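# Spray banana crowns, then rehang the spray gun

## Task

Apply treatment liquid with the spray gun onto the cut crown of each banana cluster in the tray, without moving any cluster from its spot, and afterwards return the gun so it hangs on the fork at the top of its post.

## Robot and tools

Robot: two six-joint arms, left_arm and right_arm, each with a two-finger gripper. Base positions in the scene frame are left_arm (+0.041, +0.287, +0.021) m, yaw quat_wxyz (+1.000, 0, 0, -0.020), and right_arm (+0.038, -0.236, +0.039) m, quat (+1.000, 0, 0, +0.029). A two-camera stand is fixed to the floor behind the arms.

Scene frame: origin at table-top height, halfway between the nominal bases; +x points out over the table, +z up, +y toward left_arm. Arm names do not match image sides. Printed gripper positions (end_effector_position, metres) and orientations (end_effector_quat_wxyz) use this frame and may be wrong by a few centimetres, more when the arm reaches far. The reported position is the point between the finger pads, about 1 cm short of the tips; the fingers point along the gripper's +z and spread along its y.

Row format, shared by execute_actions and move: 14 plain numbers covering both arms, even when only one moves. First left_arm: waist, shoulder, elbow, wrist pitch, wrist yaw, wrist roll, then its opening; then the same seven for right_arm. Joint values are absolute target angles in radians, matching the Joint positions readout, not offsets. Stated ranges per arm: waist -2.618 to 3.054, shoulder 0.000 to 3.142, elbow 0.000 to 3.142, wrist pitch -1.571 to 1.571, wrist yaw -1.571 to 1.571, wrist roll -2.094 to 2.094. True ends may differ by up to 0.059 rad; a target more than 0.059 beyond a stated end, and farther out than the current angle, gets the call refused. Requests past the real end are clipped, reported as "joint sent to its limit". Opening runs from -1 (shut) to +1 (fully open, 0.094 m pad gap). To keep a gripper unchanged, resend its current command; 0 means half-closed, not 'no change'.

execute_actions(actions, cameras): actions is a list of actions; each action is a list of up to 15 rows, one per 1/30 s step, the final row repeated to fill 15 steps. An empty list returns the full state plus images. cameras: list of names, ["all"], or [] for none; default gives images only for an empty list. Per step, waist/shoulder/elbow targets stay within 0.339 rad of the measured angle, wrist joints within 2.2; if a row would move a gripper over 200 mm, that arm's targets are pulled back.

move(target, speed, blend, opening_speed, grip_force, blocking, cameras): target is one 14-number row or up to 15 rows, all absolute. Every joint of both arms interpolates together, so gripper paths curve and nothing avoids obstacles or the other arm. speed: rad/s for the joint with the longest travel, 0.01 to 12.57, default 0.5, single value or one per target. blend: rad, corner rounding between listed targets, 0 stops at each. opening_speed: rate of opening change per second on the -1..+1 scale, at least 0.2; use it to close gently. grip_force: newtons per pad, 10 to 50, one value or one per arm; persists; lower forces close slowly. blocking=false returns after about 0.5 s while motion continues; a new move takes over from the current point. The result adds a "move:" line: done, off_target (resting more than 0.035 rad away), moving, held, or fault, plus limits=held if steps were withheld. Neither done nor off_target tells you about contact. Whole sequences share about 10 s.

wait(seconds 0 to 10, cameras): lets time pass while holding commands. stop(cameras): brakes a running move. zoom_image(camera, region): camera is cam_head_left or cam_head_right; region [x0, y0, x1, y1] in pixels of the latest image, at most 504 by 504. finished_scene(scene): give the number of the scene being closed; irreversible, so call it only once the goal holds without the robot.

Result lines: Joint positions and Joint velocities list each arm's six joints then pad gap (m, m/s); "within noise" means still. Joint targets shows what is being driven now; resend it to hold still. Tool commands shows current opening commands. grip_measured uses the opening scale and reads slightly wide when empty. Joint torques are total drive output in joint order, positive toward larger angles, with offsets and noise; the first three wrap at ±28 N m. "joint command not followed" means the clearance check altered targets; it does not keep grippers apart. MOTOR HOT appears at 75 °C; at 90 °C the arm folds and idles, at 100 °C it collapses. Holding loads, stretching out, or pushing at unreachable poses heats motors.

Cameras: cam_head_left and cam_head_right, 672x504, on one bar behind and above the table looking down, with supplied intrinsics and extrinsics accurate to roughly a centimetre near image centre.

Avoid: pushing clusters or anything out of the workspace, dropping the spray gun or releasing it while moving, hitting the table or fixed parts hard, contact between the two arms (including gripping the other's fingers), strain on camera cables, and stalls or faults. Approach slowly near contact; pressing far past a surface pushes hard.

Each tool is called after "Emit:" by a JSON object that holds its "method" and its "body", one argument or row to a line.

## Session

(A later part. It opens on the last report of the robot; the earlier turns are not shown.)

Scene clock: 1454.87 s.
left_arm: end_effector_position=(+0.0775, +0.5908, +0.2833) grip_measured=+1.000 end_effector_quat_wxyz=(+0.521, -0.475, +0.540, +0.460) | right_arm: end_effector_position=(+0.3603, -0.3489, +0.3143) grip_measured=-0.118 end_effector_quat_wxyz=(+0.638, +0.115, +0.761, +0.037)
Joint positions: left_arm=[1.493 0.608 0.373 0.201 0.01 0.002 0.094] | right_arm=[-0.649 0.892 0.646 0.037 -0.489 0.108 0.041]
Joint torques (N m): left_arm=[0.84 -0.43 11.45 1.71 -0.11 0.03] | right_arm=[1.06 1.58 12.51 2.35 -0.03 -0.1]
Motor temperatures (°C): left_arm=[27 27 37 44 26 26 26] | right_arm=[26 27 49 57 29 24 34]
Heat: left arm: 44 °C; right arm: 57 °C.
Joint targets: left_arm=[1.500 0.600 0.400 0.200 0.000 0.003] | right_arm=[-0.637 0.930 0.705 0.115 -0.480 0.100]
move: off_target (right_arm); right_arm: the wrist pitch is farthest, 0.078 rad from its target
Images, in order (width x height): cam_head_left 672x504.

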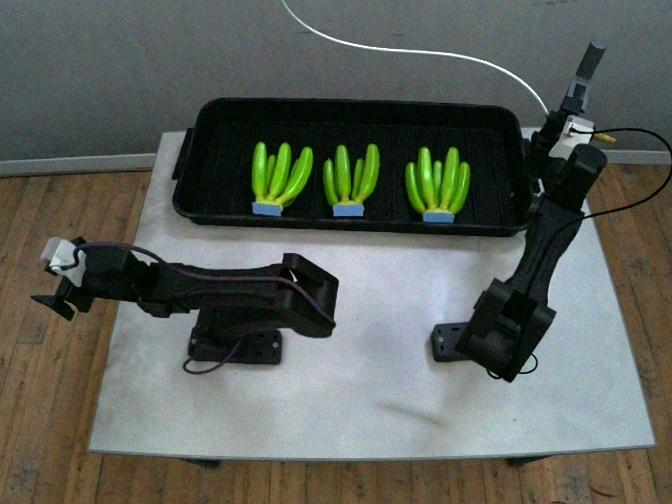

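Emit:
{"method": "move", "body": {
  "target": [
    [1.5,0.6,0.4,0.2,0,0.003,1,-0.65,0.8,0.66,0.03,-0.49,0.1,-1],
    [1.5,0.6,0.4,0.2,0,0.003,1,-0.672,0.8,0.66,0.03,-0.511,0.1,-1]
  ],
  "speed": 0.12,
  "cameras": ["cam_head_left"]
}}

Emit:
{"method": "zoom_image", "body": {
  "camera": "cam_head_left",
  "region": [556, 84, 596, 124]
}}

Scene clock: 1485.67 s.
left_arm: end_effector_position=(+0.0775, +0.5908, +0.2833) grip_measured=+1.000 end_effector_quat_wxyz=(+0.521, -0.475, +0.540, +0.460) | right_arm: end_effector_position=(+0.3479, -0.3450, +0.3290) grip_measured=-0.118 end_effector_quat_wxyz=(+0.652, +0.111, +0.750, +0.028)
Joint positions: left_arm=[1.493 0.608 0.373 0.201 0.01 0.002 0.094] | right_arm=[-0.665 0.82 0.646 0.005 -0.496 0.108 0.041]
Joint torques (N m): left_arm=[0.77 -0.4 11.28 1.72 -0.12 0.03] | right_arm=[-0.7 -3.15 8.69 1.89 -0.19 -0.04]
Motor temperatures (°C): left_arm=[27 27 37 44 26 26 26] | right_arm=[27 27 51 60 29 24 34]
Heat: left arm: 44 °C; right arm: 60 °C.
Joint targets: left_arm=[1.500 0.600 0.400 0.200 0.000 0.003] | right_arm=[-0.672 0.800 0.660 0.030 -0.511 0.100]
move: done
Images, in order (width x height): cam_head_left 672x504.

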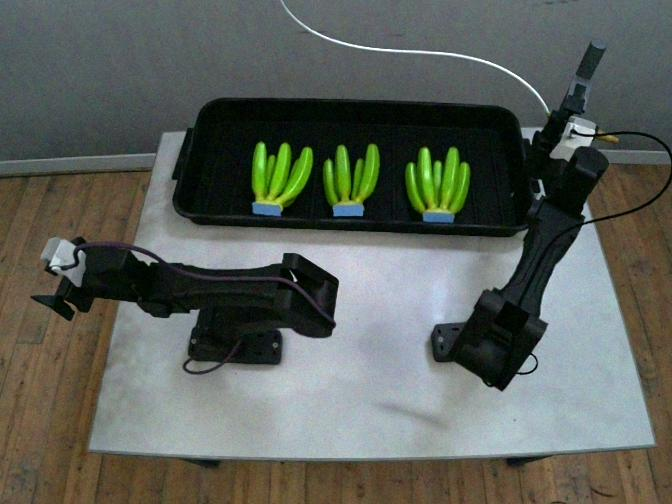

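Scaled by 12.600 from the camera's 672x504 image, which has a finer 960x720 frame.

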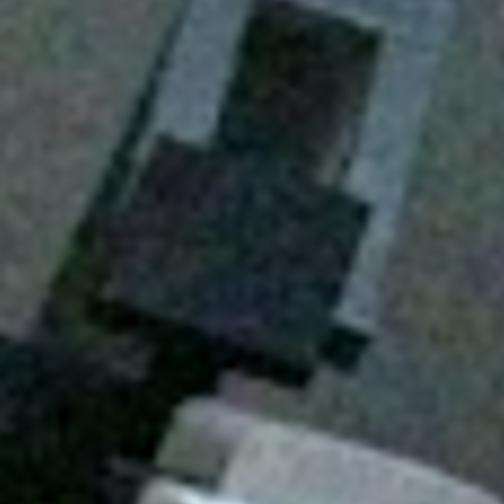

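Emit:
{"method": "move", "body": {
  "target": [1.5,0.6,0.4,0.2,0,0.003,1,-0.668,0.8,0.635,0.005,-0.511,0.1,-1],
  "speed": 0.1,
  "cameras": ["cam_head_left"]
}}

Emit:
{"method": "zoom_image", "body": {
  "camera": "cam_head_left",
  "region": [556, 84, 596, 124]
}}

Scene clock: 1498.03 s.
left_arm: end_effector_position=(+0.0775, +0.5908, +0.2833) grip_measured=+1.000 end_effector_quat_wxyz=(+0.521, -0.475, +0.540, +0.460) | right_arm: end_effector_position=(+0.3471, -0.3443, +0.3235) grip_measured=-0.118 end_effector_quat_wxyz=(+0.643, +0.116, +0.756, +0.032)
Joint positions: left_arm=[1.493 0.608 0.373 0.201 0.01 0.002 0.094] | right_arm=[-0.665 0.82 0.646 -0.02 -0.497 0.108 0.041]
Joint torques (N m): left_arm=[0.7 -0.27 11.4 1.71 -0.12 0.05] | right_arm=[-0.35 -3.22 6.8 1.82 -0.23 -0.1]
Motor temperatures (°C): left_arm=[27 27 37 44 26 26 26] | right_arm=[26 27 49 57 29 24 34]
Heat: left arm: 44 °C; right arm: 57 °C.
Joint targets: left_arm=[1.500 0.600 0.400 0.200 0.000 0.003] | right_arm=[-0.668 0.800 0.635 0.005 -0.511 0.100]
move: done
Images, in order (width x height): cam_head_left 672x504.

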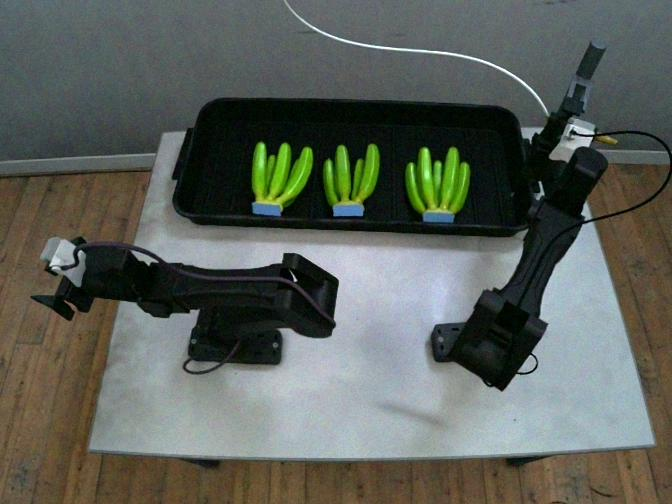

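Scaled by 12.600 from the camera's 672x504 image, which has a finer 960x720 frame.

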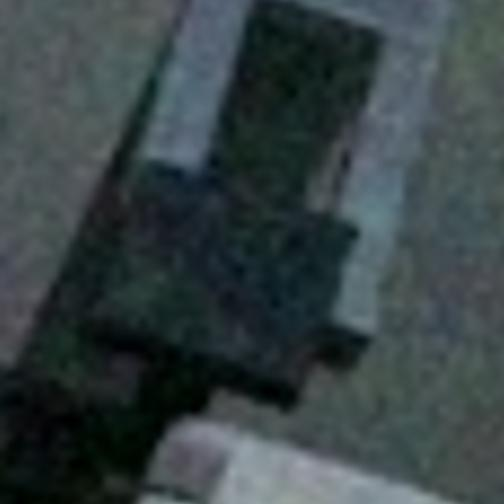

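Emit:
{"method": "move", "body": {
  "target": [1.5,0.6,0.4,0.2,0,0.003,1,-0.655,0.925,0.712,0.095,-0.497,0.1,-1],
  "speed": 0.1,
  "cameras": ["cam_head_left"]
}}

Emit:
{"method": "zoom_image", "body": {
  "camera": "cam_head_left",
  "region": [556, 84, 596, 124]
}}

Scene clock: 1513.40 s.
left_arm: end_effector_position=(+0.0775, +0.5908, +0.2833) grip_measured=+1.000 end_effector_quat_wxyz=(+0.521, -0.475, +0.540, +0.460) | right_arm: end_effector_position=(+0.3649, -0.3567, +0.3194) grip_measured=-0.118 end_effector_quat_wxyz=(+0.641, +0.117, +0.758, +0.034)
Joint positions: left_arm=[1.493 0.608 0.373 0.201 0.01 0.002 0.094] | right_arm=[-0.665 0.927 0.672 0.053 -0.497 0.108 0.041]
Joint torques (N m): left_arm=[0.75 -0.35 11.36 1.73 -0.11 0.03] | right_arm=[0.84 -2.45 10.95 2 -0.11 -0.09]
Motor temperatures (°C): left_arm=[27 27 37 44 26 26 26] | right_arm=[26 27 48 57 29 24 34]
Heat: left arm: 44 °C; right arm: 57 °C.
Joint targets: left_arm=[1.500 0.600 0.400 0.200 0.000 0.003] | right_arm=[-0.655 0.925 0.712 0.095 -0.497 0.100]
move: off_target (right_arm); right_arm: the wrist pitch is farthest, 0.042 rad from its target
Images, in order (width x height): cam_head_left 672x504.

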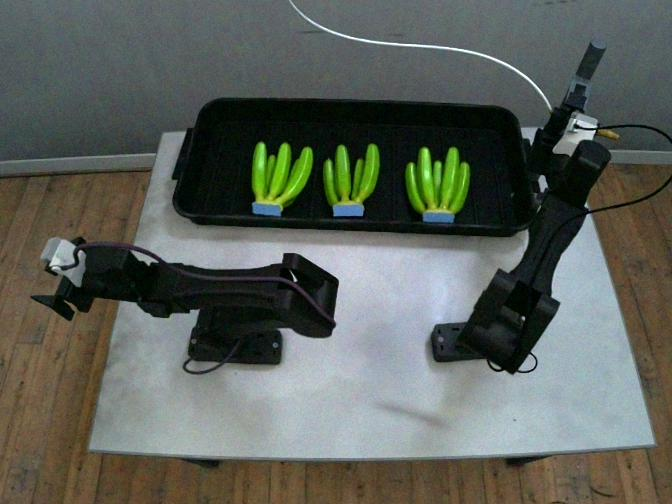

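Scaled by 12.600 from the camera's 672x504 image, which has a finer 960x720 frame.

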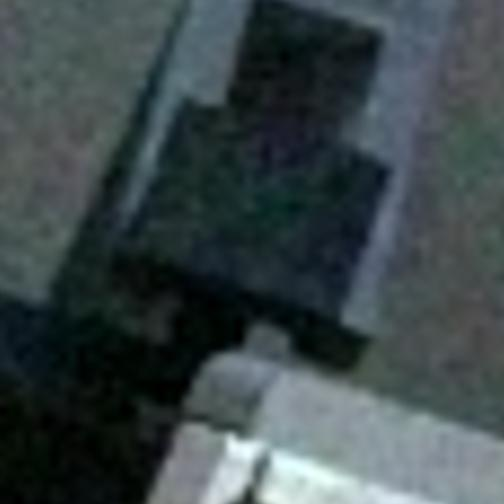

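Emit:
{"method": "move", "body": {
  "target": [1.5,0.6,0.4,0.2,0,0.003,1,-0.646,1.022,0.748,0.162,-0.486,0.1,-1],
  "speed": 0.1,
  "cameras": ["cam_head_left"]
}}

Emit:
{"method": "zoom_image", "body": {
  "camera": "cam_head_left",
  "region": [556, 76, 596, 124]
}}

Scene clock: 1521.53 s.
left_arm: end_effector_position=(+0.0775, +0.5908, +0.2833) grip_measured=+1.000 end_effector_quat_wxyz=(+0.521, -0.475, +0.540, +0.460) | right_arm: end_effector_position=(+0.3827, -0.3671, +0.3218) grip_measured=-0.118 end_effector_quat_wxyz=(+0.645, +0.114, +0.755, +0.031)
Joint positions: left_arm=[1.493 0.608 0.373 0.201 0.01 0.002 0.094] | right_arm=[-0.657 1.021 0.709 0.123 -0.49 0.108 0.041]
Joint torques (N m): left_arm=[0.77 -0.43 11.37 1.73 -0.13 0.02] | right_arm=[0.88 -3.04 10.84 1.95 -0.05 -0.1]
Motor temperatures (°C): left_arm=[27 27 37 44 26 26 26] | right_arm=[26 27 53 56 29 24 34]
Heat: left arm: 44 °C; right arm: 56 °C.
Joint targets: left_arm=[1.500 0.600 0.400 0.200 0.000 0.003] | right_arm=[-0.646 1.022 0.748 0.162 -0.486 0.100]
move: off_target (right_arm); right_arm: the elbow is farthest, 0.039 rad from its target
Images, in order (width x height): cam_head_left 672x504.

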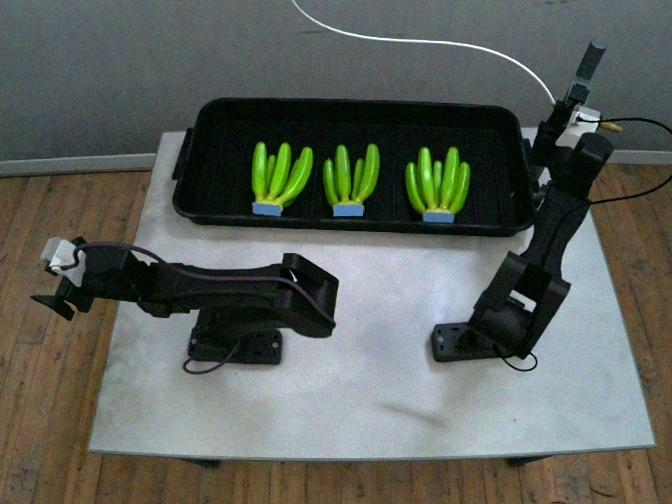

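Scaled by 10.500 from the camera's 672x504 image, which has a finer 960x720 frame.

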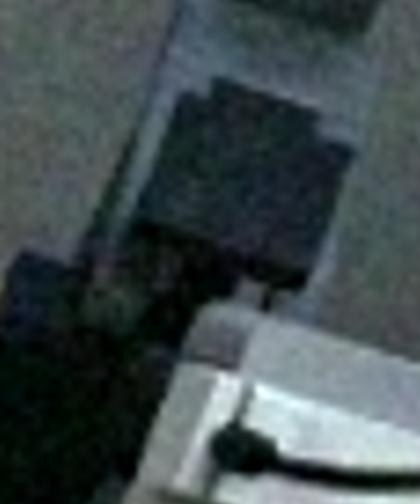

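Emit:
{"method": "move", "body": {
  "target": [1.5,0.6,0.4,0.2,0,0.003,1,-0.64,1.072,0.762,0.195,-0.48,0.1,-1],
  "speed": 0.1,
  "cameras": ["cam_head_left"]
}}

Emit:
{"method": "zoom_image", "body": {
  "camera": "cam_head_left",
  "region": [556, 76, 596, 124]
}}

Scene clock: 1538.57 s.
left_arm: end_effector_position=(+0.0775, +0.5908, +0.2833) grip_measured=+1.000 end_effector_quat_wxyz=(+0.521, -0.475, +0.540, +0.460) | right_arm: end_effector_position=(+0.3883, -0.3714, +0.3273) grip_measured=-0.118 end_effector_quat_wxyz=(+0.653, +0.111, +0.749, +0.025)
Joint positions: left_arm=[1.493 0.608 0.373 0.201 0.01 0.002 0.094] | right_arm=[-0.656 1.047 0.722 0.161 -0.485 0.108 0.041]
Joint torques (N m): left_arm=[0.76 -0.46 11.41 1.71 -0.12 0.03] | right_arm=[1.16 -1.24 11.03 1.97 -0.03 -0.13]
Motor temperatures (°C): left_arm=[27 27 37 44 26 26 26] | right_arm=[26 27 53 55 29 24 34]
Heat: left arm: 44 °C; right arm: 55 °C.
Joint targets: left_arm=[1.500 0.600 0.400 0.200 0.000 0.003] | right_arm=[-0.640 1.072 0.762 0.195 -0.480 0.100]
move: off_target (right_arm); right_arm: the elbow is farthest, 0.040 rad from its target
Images, in order (width x height): cam_head_left 672x504.

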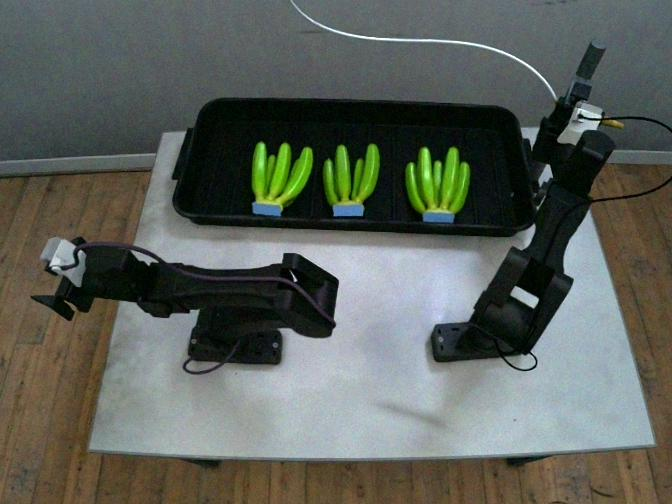

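Scaled by 10.500 from the camera's 672x504 image, which has a finer 960x720 frame.

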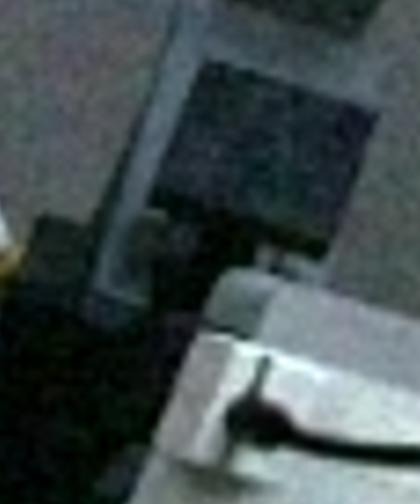

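Emit:
{"method": "move", "body": {
  "target": [1.5,0.6,0.4,0.2,0,0.003,1,-0.645,1.05,0.665,0.25,-0.484,0.1,-1],
  "speed": 0.1,
  "cameras": ["cam_head_left"]
}}

Emit:
{"method": "zoom_image", "body": {
  "camera": "cam_head_left",
  "region": [556, 76, 596, 124]
}}

Emit:
{"method": "zoom_image", "body": {
  "camera": "cam_head_left",
  "region": [520, 60, 640, 180]
}}

Scene clock: 1557.07 s.
left_arm: end_effector_position=(+0.0775, +0.5908, +0.2833) grip_measured=+1.000 end_effector_quat_wxyz=(+0.521, -0.475, +0.540, +0.460) | right_arm: end_effector_position=(+0.3888, -0.3721, +0.3252) grip_measured=-0.118 end_effector_quat_wxyz=(+0.665, +0.104, +0.739, +0.019)
Joint positions: left_arm=[1.493 0.608 0.373 0.201 0.01 0.002 0.094] | right_arm=[-0.656 1.05 0.683 0.236 -0.483 0.108 0.041]
Joint torques (N m): left_arm=[0.73 -0.44 11.34 1.73 -0.13 0.04] | right_arm=[0.92 -3.41 6.12 1.78 -0.11 -0.07]
Motor temperatures (°C): left_arm=[27 27 37 44 26 26 26] | right_arm=[27 27 57 56 29 24 34]
Heat: left arm: 44 °C; right arm: 57 °C.
Joint targets: left_arm=[1.500 0.600 0.400 0.200 0.000 0.003] | right_arm=[-0.645 1.050 0.665 0.250 -0.484 0.100]
move: done
Images, in order (width x height): cam_head_left 672x504.

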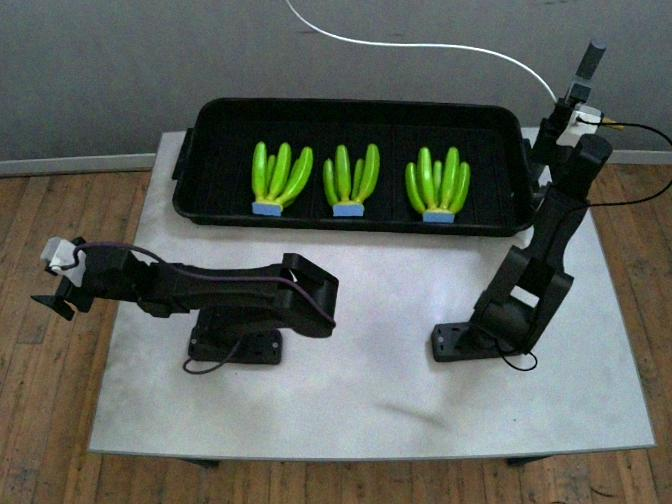

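Scaled by 10.500 from the camera's 672x504 image, which has a finer 960x720 frame.

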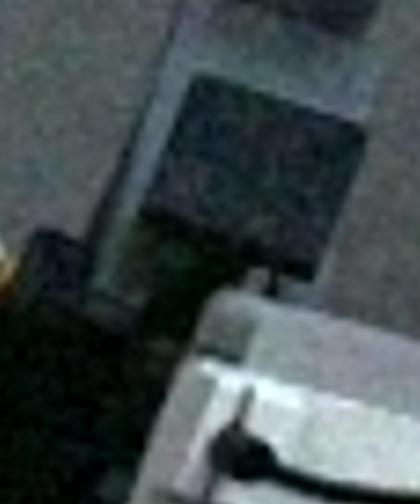

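Scaled by 4.200 from the camera's 672x504 image, which has a finer 960x720 frame.

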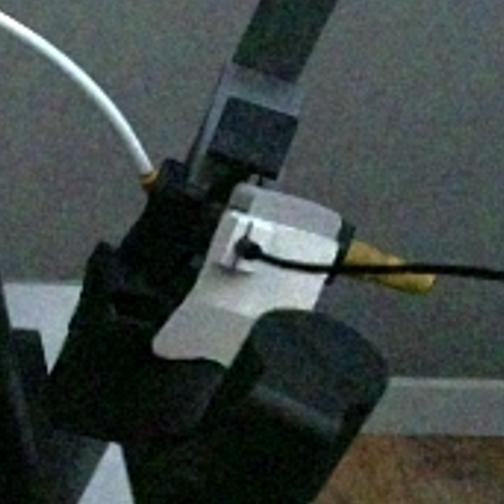

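Emit:
{"method": "move", "body": {
  "target": [1.5,0.6,0.4,0.2,0,0.003,1,-0.645,1.05,0.665,0.2,-0.484,0.1,-1],
  "speed": 0.1,
  "cameras": ["cam_head_left"]
}}

Emit:
{"method": "zoom_image", "body": {
  "camera": "cam_head_left",
  "region": [520, 60, 640, 180]
}}

Scene clock: 1568.73 s.
left_arm: end_effector_position=(+0.0775, +0.5908, +0.2833) grip_measured=+1.000 end_effector_quat_wxyz=(+0.521, -0.475, +0.540, +0.460) | right_arm: end_effector_position=(+0.3887, -0.3720, +0.3246) grip_measured=-0.118 end_effector_quat_wxyz=(+0.664, +0.105, +0.740, +0.020)
Joint positions: left_arm=[1.493 0.608 0.373 0.201 0.01 0.002 0.094] | right_arm=[-0.656 1.05 0.683 0.233 -0.483 0.108 0.041]
Joint torques (N m): left_arm=[0.72 -0.44 11.38 1.7 -0.12 0.04] | right_arm=[0.91 -3.1 6.48 1.33 -0.09 -0.04]
Heat: left arm: 44 °C; right arm: 54 °C.
Joint targets: left_arm=[1.500 0.600 0.400 0.200 0.000 0.003] | right_arm=[-0.645 1.050 0.665 0.200 -0.484 0.100]
move: done
Images, in order (width x height): cam_head_left 672x504.

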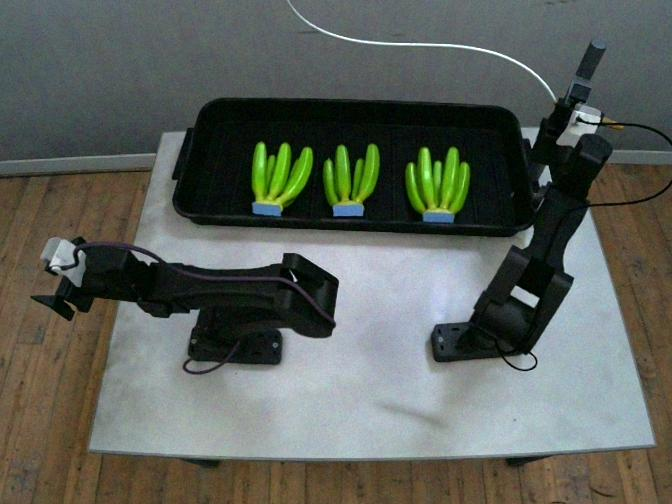

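Scaled by 4.200 from the camera's 672x504 image, which has a finer 960x720 frame.

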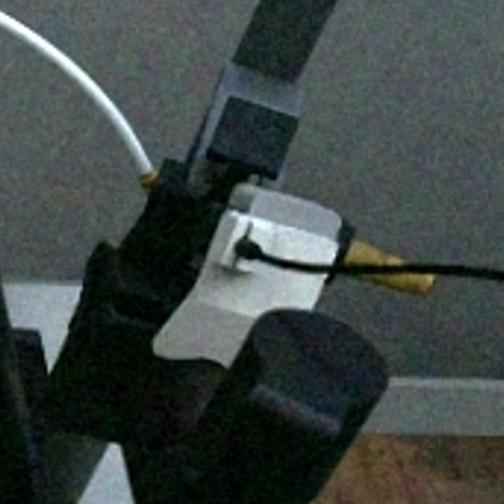

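Emit:
{"method": "move", "body": {
  "target": [1.5,0.6,0.4,0.2,0,0.003,1,-0.645,1.055,0.665,0.165,-0.484,0.1,-1],
  "speed": 0.1,
  "cameras": ["cam_head_left"]
}}

Emit:
{"method": "zoom_image", "body": {
  "camera": "cam_head_left",
  "region": [520, 60, 640, 180]
}}

Scene clock: 1576.63 s.
left_arm: end_effector_position=(+0.0775, +0.5908, +0.2833) grip_measured=+1.000 end_effector_quat_wxyz=(+0.521, -0.475, +0.540, +0.460) | right_arm: end_effector_position=(+0.3886, -0.3720, +0.3240) grip_measured=-0.118 end_effector_quat_wxyz=(+0.663, +0.105, +0.741, +0.020)
Joint positions: left_arm=[1.493 0.608 0.373 0.201 0.01 0.002 0.094] | right_arm=[-0.656 1.05 0.683 0.231 -0.483 0.108 0.041]
Joint torques (N m): left_arm=[0.73 -0.49 11.32 1.72 -0.11 0.06] | right_arm=[0.95 -2.67 6.01 1.02 -0.11 -0.08]
Motor temperatures (°C): left_arm=[27 27 37 44 26 26 26] | right_arm=[27 27 52 53 29 24 34]
Heat: left arm: 44 °C; right arm: 53 °C.
Joint targets: left_arm=[1.500 0.600 0.400 0.200 0.000 0.003] | right_arm=[-0.645 1.055 0.665 0.165 -0.484 0.100]
move: off_target (right_arm); right_arm: the wrist pitch is farthest, 0.066 rad from its target
Images, in order (width x height): cam_head_left 672x504.

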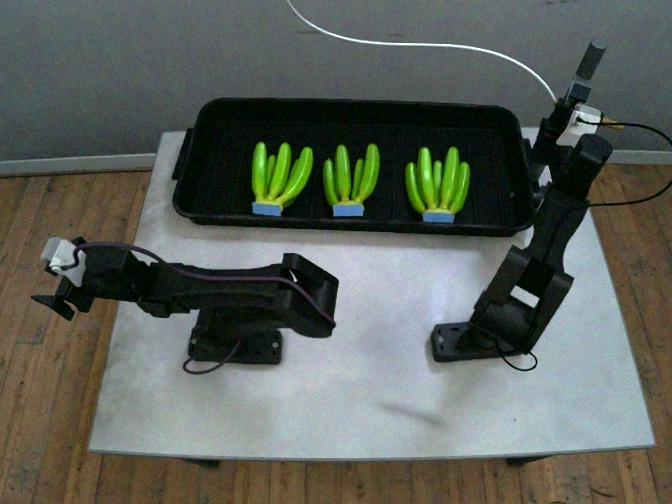

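Scaled by 4.200 from the camera's 672x504 image, which has a finer 960x720 frame.

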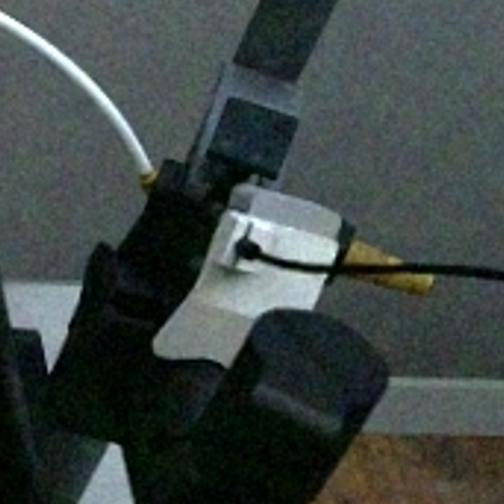

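Emit:
{"method": "move", "body": {
  "target": [1.5,0.6,0.4,0.2,0,0.003,1,-0.648,1.053,0.675,0.205,-0.484,0.1,0.95],
  "opening_speed": 0.4,
  "speed": 0.1,
  "cameras": ["cam_head_left"]
}}

Emit:
{"method": "zoom_image", "body": {
  "camera": "cam_head_left",
  "region": [520, 60, 640, 180]
}}

Scene clock: 1595.10 s.
left_arm: end_effector_position=(+0.0775, +0.5908, +0.2833) grip_measured=+1.000 end_effector_quat_wxyz=(+0.521, -0.475, +0.540, +0.460) | right_arm: end_effector_position=(+0.3887, -0.3722, +0.3247) grip_measured=+0.948 end_effector_quat_wxyz=(+0.664, +0.105, +0.740, +0.019)
Joint positions: left_arm=[1.493 0.608 0.373 0.201 0.01 0.002 0.094] | right_arm=[-0.656 1.05 0.683 0.234 -0.482 0.108 0.092]
Joint torques (N m): left_arm=[0.72 -0.43 11.45 1.7 -0.12 0.05] | right_arm=[0.49 -2.84 6.91 1.38 -0.11 -0.08]
Heat: left arm: 44 °C; right arm: 51 °C.
Joint targets: left_arm=[1.500 0.600 0.400 0.200 0.000 0.003] | right_arm=[-0.648 1.053 0.675 0.205 -0.484 0.100]
move: done
Images, in order (width x height): cam_head_left 672x504.

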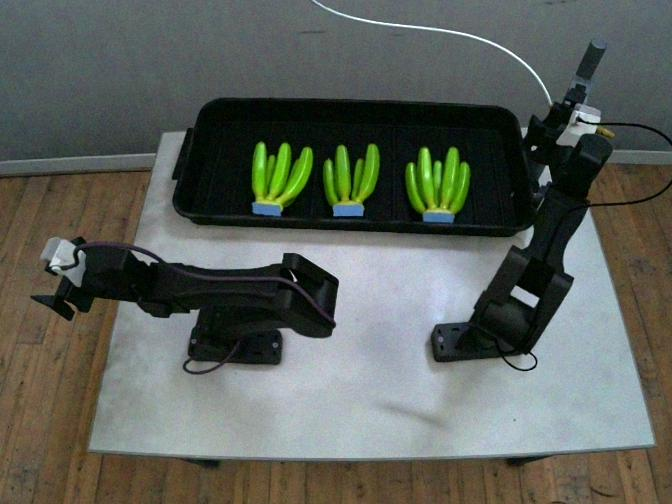

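Scaled by 4.200 from the camera's 672x504 image, which has a finer 960x720 frame.

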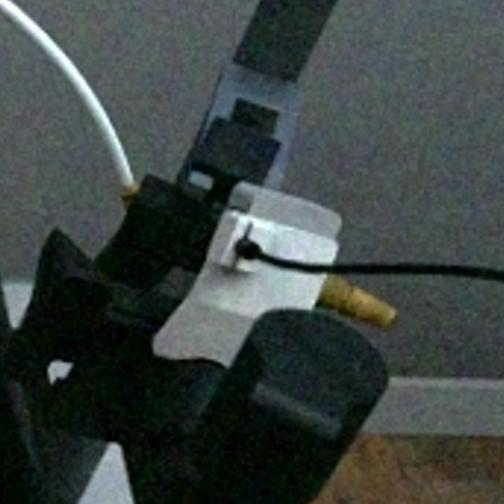

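Emit:
{"method": "move", "body": {
  "target": [1.5,0.6,0.4,0.2,0,0.003,1,-0.648,1.053,0.675,0.205,-0.484,0.1,-0.3],
  "opening_speed": 0.6,
  "grip_force": 15,
  "cameras": ["cam_head_left"]
}}

Emit:
{"method": "zoom_image", "body": {
  "camera": "cam_head_left",
  "region": [520, 60, 640, 180]
}}

Scene clock: 1616.13 s.
left_arm: end_effector_position=(+0.0775, +0.5908, +0.2833) grip_measured=+1.000 end_effector_quat_wxyz=(+0.521, -0.475, +0.540, +0.460) | right_arm: end_effector_position=(+0.3886, -0.3726, +0.3245) grip_measured=+0.183 end_effector_quat_wxyz=(+0.664, +0.106, +0.740, +0.018)
Joint positions: left_arm=[1.493 0.608 0.373 0.201 0.01 0.002 0.094] | right_arm=[-0.656 1.05 0.683 0.233 -0.48 0.108 0.056]
Joint torques (N m): left_arm=[0.73 -0.34 11.32 1.7 -0.16 0.04] | right_arm=[0.5 -2.86 7.09 1.37 -0.09 -0.08]
Heat: left arm: 44 °C; right arm: 52 °C.
Joint targets: left_arm=[1.500 0.600 0.400 0.200 0.000 0.003] | right_arm=[-0.648 1.053 0.675 0.205 -0.484 0.100]
grip_force (N): 15, 15
move: done
Images, in order (width x height): cam_head_left 672x504.

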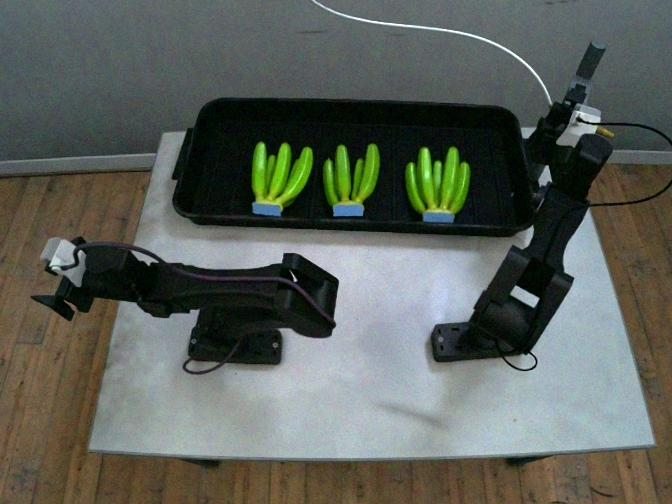

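Scaled by 4.200 from the camera's 672x504 image, which has a finer 960x720 frame.

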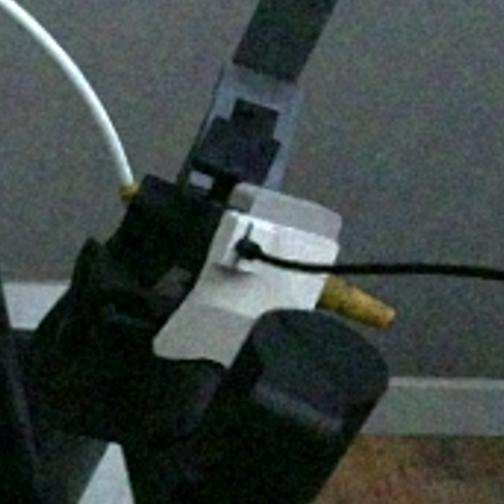

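Emit:
{"method": "move", "body": {
  "target": [1.5,0.6,0.4,0.2,0,0.003,1,-0.642,1.12,0.705,0.265,-0.478,0.1,-0.1],
  "speed": 0.08,
  "cameras": ["cam_head_left"]
}}

Emit:
{"method": "zoom_image", "body": {
  "camera": "cam_head_left",
  "region": [520, 60, 640, 180]
}}

Scene clock: 1622.47 s.
left_arm: end_effector_position=(+0.0775, +0.5908, +0.2833) grip_measured=+1.000 end_effector_quat_wxyz=(+0.521, -0.475, +0.540, +0.460) | right_arm: end_effector_position=(+0.3957, -0.3785, +0.3311) grip_measured=+0.181 end_effector_quat_wxyz=(+0.680, +0.098, +0.727, +0.008)
Joint positions: left_arm=[1.493 0.608 0.373 0.201 0.01 0.002 0.094] | right_arm=[-0.656 1.088 0.683 0.321 -0.474 0.107 0.055]
Joint torques (N m): left_arm=[0.69 -0.38 11.34 1.71 -0.13 0.03] | right_arm=[1.25 -0.81 9.43 1.09 -0.11 -0.04]
Motor temperatures (°C): left_arm=[27 27 37 44 26 26 26] | right_arm=[26 27 52 48 29 24 32]
Heat: left arm: 44 °C; right arm: 52 °C.
Joint targets: left_arm=[1.500 0.600 0.400 0.200 0.000 0.003] | right_arm=[-0.642 1.120 0.705 0.265 -0.478 0.100]
grip_force (N): 15, 15
move: off_target (right_arm); right_arm: the wrist pitch is farthest, 0.056 rad from its target
Images, in order (width x height): cam_head_left 672x504.

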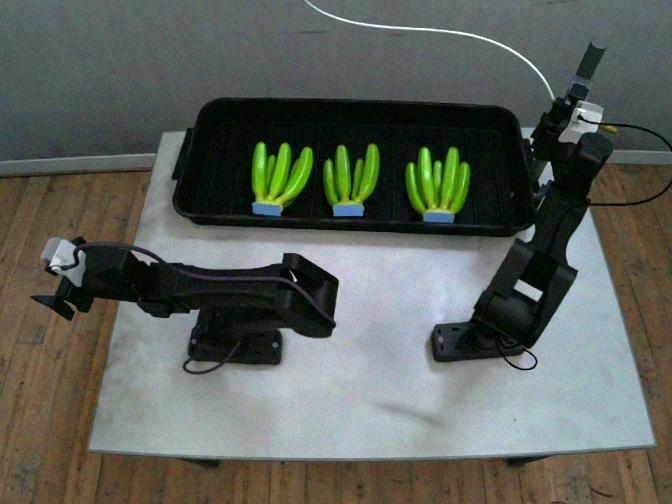

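Scaled by 4.200 from the camera's 672x504 image, which has a finer 960x720 frame.

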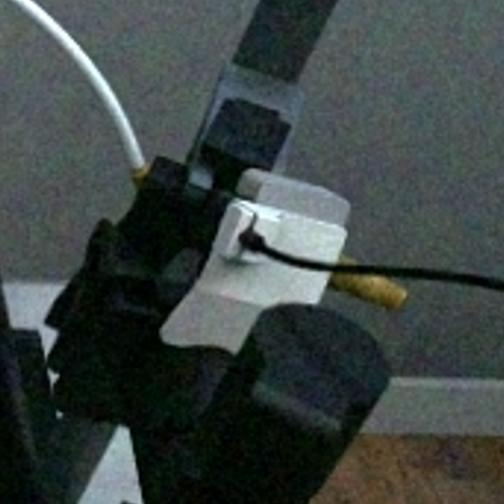

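Emit:
{"method": "move", "body": {
  "target": [1.5,0.6,0.4,0.2,0,0.003,1,-0.645,1.10,0.695,0.29,-0.478,0.1,0.98],
  "speed": 0.08,
  "opening_speed": 0.4,
  "cameras": ["cam_head_left"]
}}

Emit:
{"method": "zoom_image", "body": {
  "camera": "cam_head_left",
  "region": [520, 60, 640, 180]
}}

Scene clock: 1635.17 s.
left_arm: end_effector_position=(+0.0775, +0.5908, +0.2833) grip_measured=+1.000 end_effector_quat_wxyz=(+0.521, -0.475, +0.540, +0.460) | right_arm: end_effector_position=(+0.3957, -0.3787, +0.3319) grip_measured=+0.978 end_effector_quat_wxyz=(+0.681, +0.097, +0.726, +0.007)
Joint positions: left_arm=[1.493 0.608 0.373 0.201 0.01 0.002 0.094] | right_arm=[-0.656 1.088 0.683 0.324 -0.473 0.106 0.093]
Joint torques (N m): left_arm=[0.7 -0.43 11.41 1.73 -0.13 0.03] | right_arm=[0.9 -2.52 8.39 1.31 -0.1 -0.07]
Heat: left arm: 44 °C; right arm: 54 °C.
Joint targets: left_arm=[1.500 0.600 0.400 0.200 0.000 0.003] | right_arm=[-0.645 1.100 0.695 0.290 -0.478 0.100]
grip_force (N): 15, 15
move: done
Images, in order (width x height): cam_head_left 672x504.

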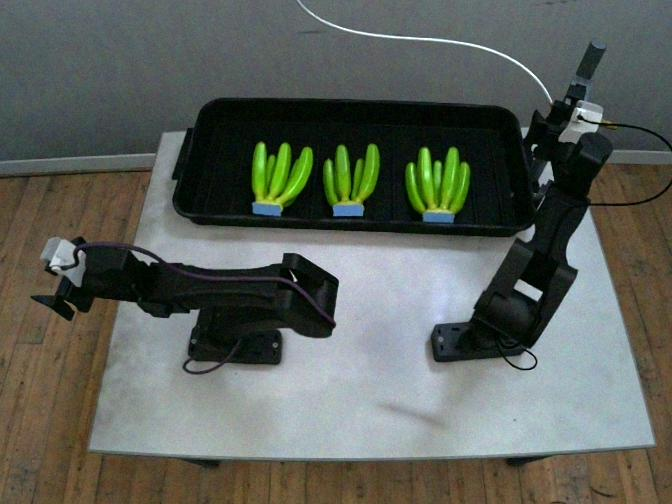

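Scaled by 4.200 from the camera's 672x504 image, which has a finer 960x720 frame.

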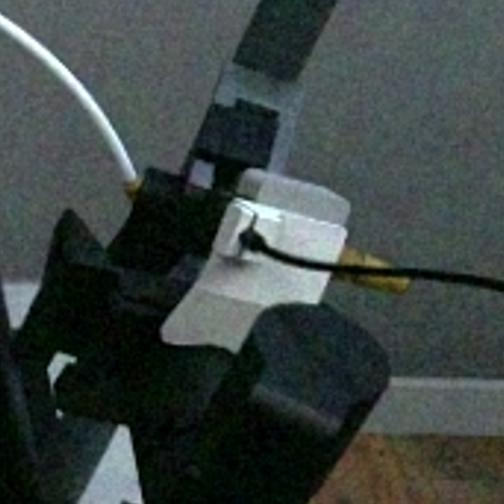

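Emit:
{"method": "move", "body": {
  "target": [
    [1.5,0.6,0.4,0.2,0,0.003,1,-0.768,0.885,0.612,0.195,-0.587,0.1,1],
    [1.5,0.6,0.4,0.2,0,0.003,1,-0.933,0.715,0.545,0.09,-0.752,0.1,1]
  ],
  "speed": 0.12,
  "blend": [0.03,0],
  "cameras": ["cam_head_left"]
}}

Emit:
{"method": "zoom_image", "body": {
  "camera": "cam_head_left",
  "region": [520, 60, 640, 180]
}}

Scene clock: 1654.50 s.
left_arm: end_effector_position=(+0.0775, +0.5908, +0.2833) grip_measured=+1.000 end_effector_quat_wxyz=(+0.521, -0.475, +0.540, +0.460) | right_arm: end_effector_position=(+0.3108, -0.3671, +0.3433) grip_measured=+0.998 end_effector_quat_wxyz=(+0.694, +0.095, +0.714, +0.006)
Joint positions: left_arm=[1.493 0.608 0.373 0.201 0.01 0.002 0.094] | right_arm=[-0.925 0.726 0.567 0.109 -0.743 0.106 0.094]
Joint torques (N m): left_arm=[0.7 -0.4 11.36 1.68 -0.12 0.04] | right_arm=[-0.62 -1.59 5.79 1.33 -0.15 -0.06]
Heat: left arm: 44 °C; right arm: 53 °C.
Joint targets: left_arm=[1.500 0.600 0.400 0.200 0.000 0.003] | right_arm=[-0.933 0.715 0.545 0.090 -0.752 0.100]
grip_force (N): 15, 15
move: done
Images, in order (width x height): cam_head_left 672x504.

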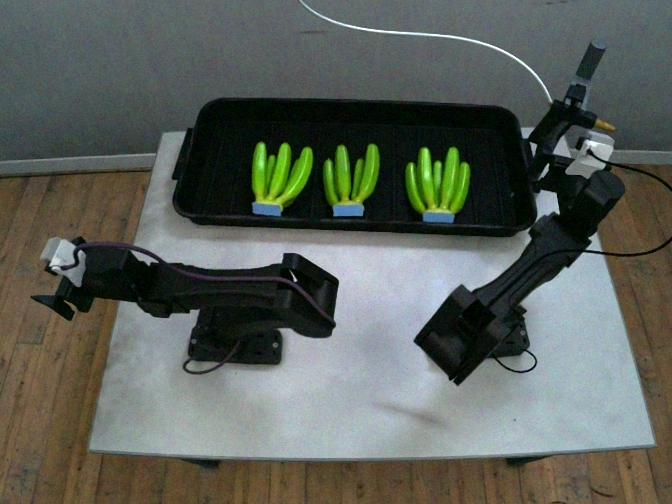

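Scaled by 4.200 from the camera's 672x504 image, which has a finer 960x720 frame.

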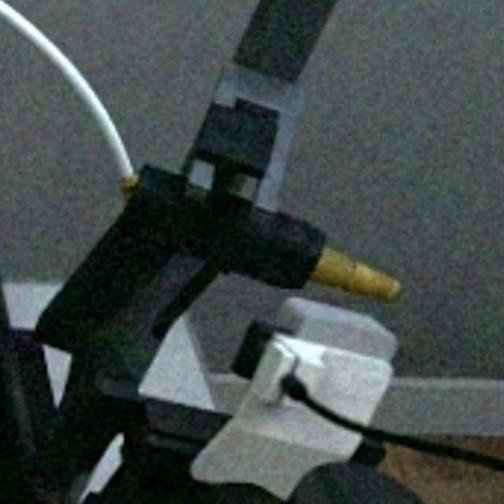

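Emit:
{"method": "move", "body": {
  "target": [1.5,0.6,0.4,0.2,0,0.003,1,-1.08,0.55,0.50,0.0,-0.90,0.1,1],
  "speed": 0.2,
  "cameras": ["cam_head_left"]
}}

Emit:
{"method": "zoom_image", "body": {
  "camera": "cam_head_left",
  "region": [520, 60, 640, 180]
}}

Scene clock: 1669.73 s.
left_arm: end_effector_position=(+0.0775, +0.5908, +0.2833) grip_measured=+1.000 end_effector_quat_wxyz=(+0.521, -0.475, +0.540, +0.460) | right_arm: end_effector_position=(+0.2778, -0.3539, +0.3447) grip_measured=+0.998 end_effector_quat_wxyz=(+0.702, +0.087, +0.706, +0.000)
Joint positions: left_arm=[1.493 0.608 0.373 0.201 0.01 0.002 0.094] | right_arm=[-1.072 0.561 0.521 0.019 -0.891 0.106 0.094]
Joint torques (N m): left_arm=[0.75 -0.43 11.33 1.7 -0.12 0.04] | right_arm=[-0.66 -0.17 5.85 1.28 -0.17 -0.01]
Heat: left arm: 44 °C; right arm: 50 °C.
Joint targets: left_arm=[1.500 0.600 0.400 0.200 0.000 0.003] | right_arm=[-1.080 0.550 0.500 0.000 -0.900 0.100]
grip_force (N): 15, 15
move: done
Images, in order (width x height): cam_head_left 672x504.

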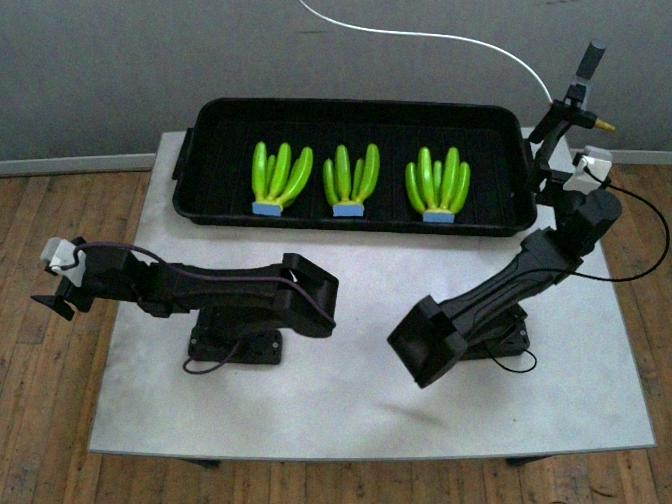

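Scaled by 4.200 from the camera's 672x504 image, which has a finer 960x720 frame.

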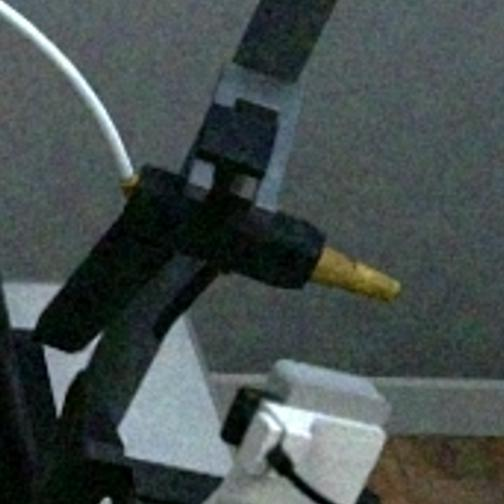

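Emit:
{"method": "finished_scene", "body": {
  "scene": 2
}}

The scene is finished: the task was done.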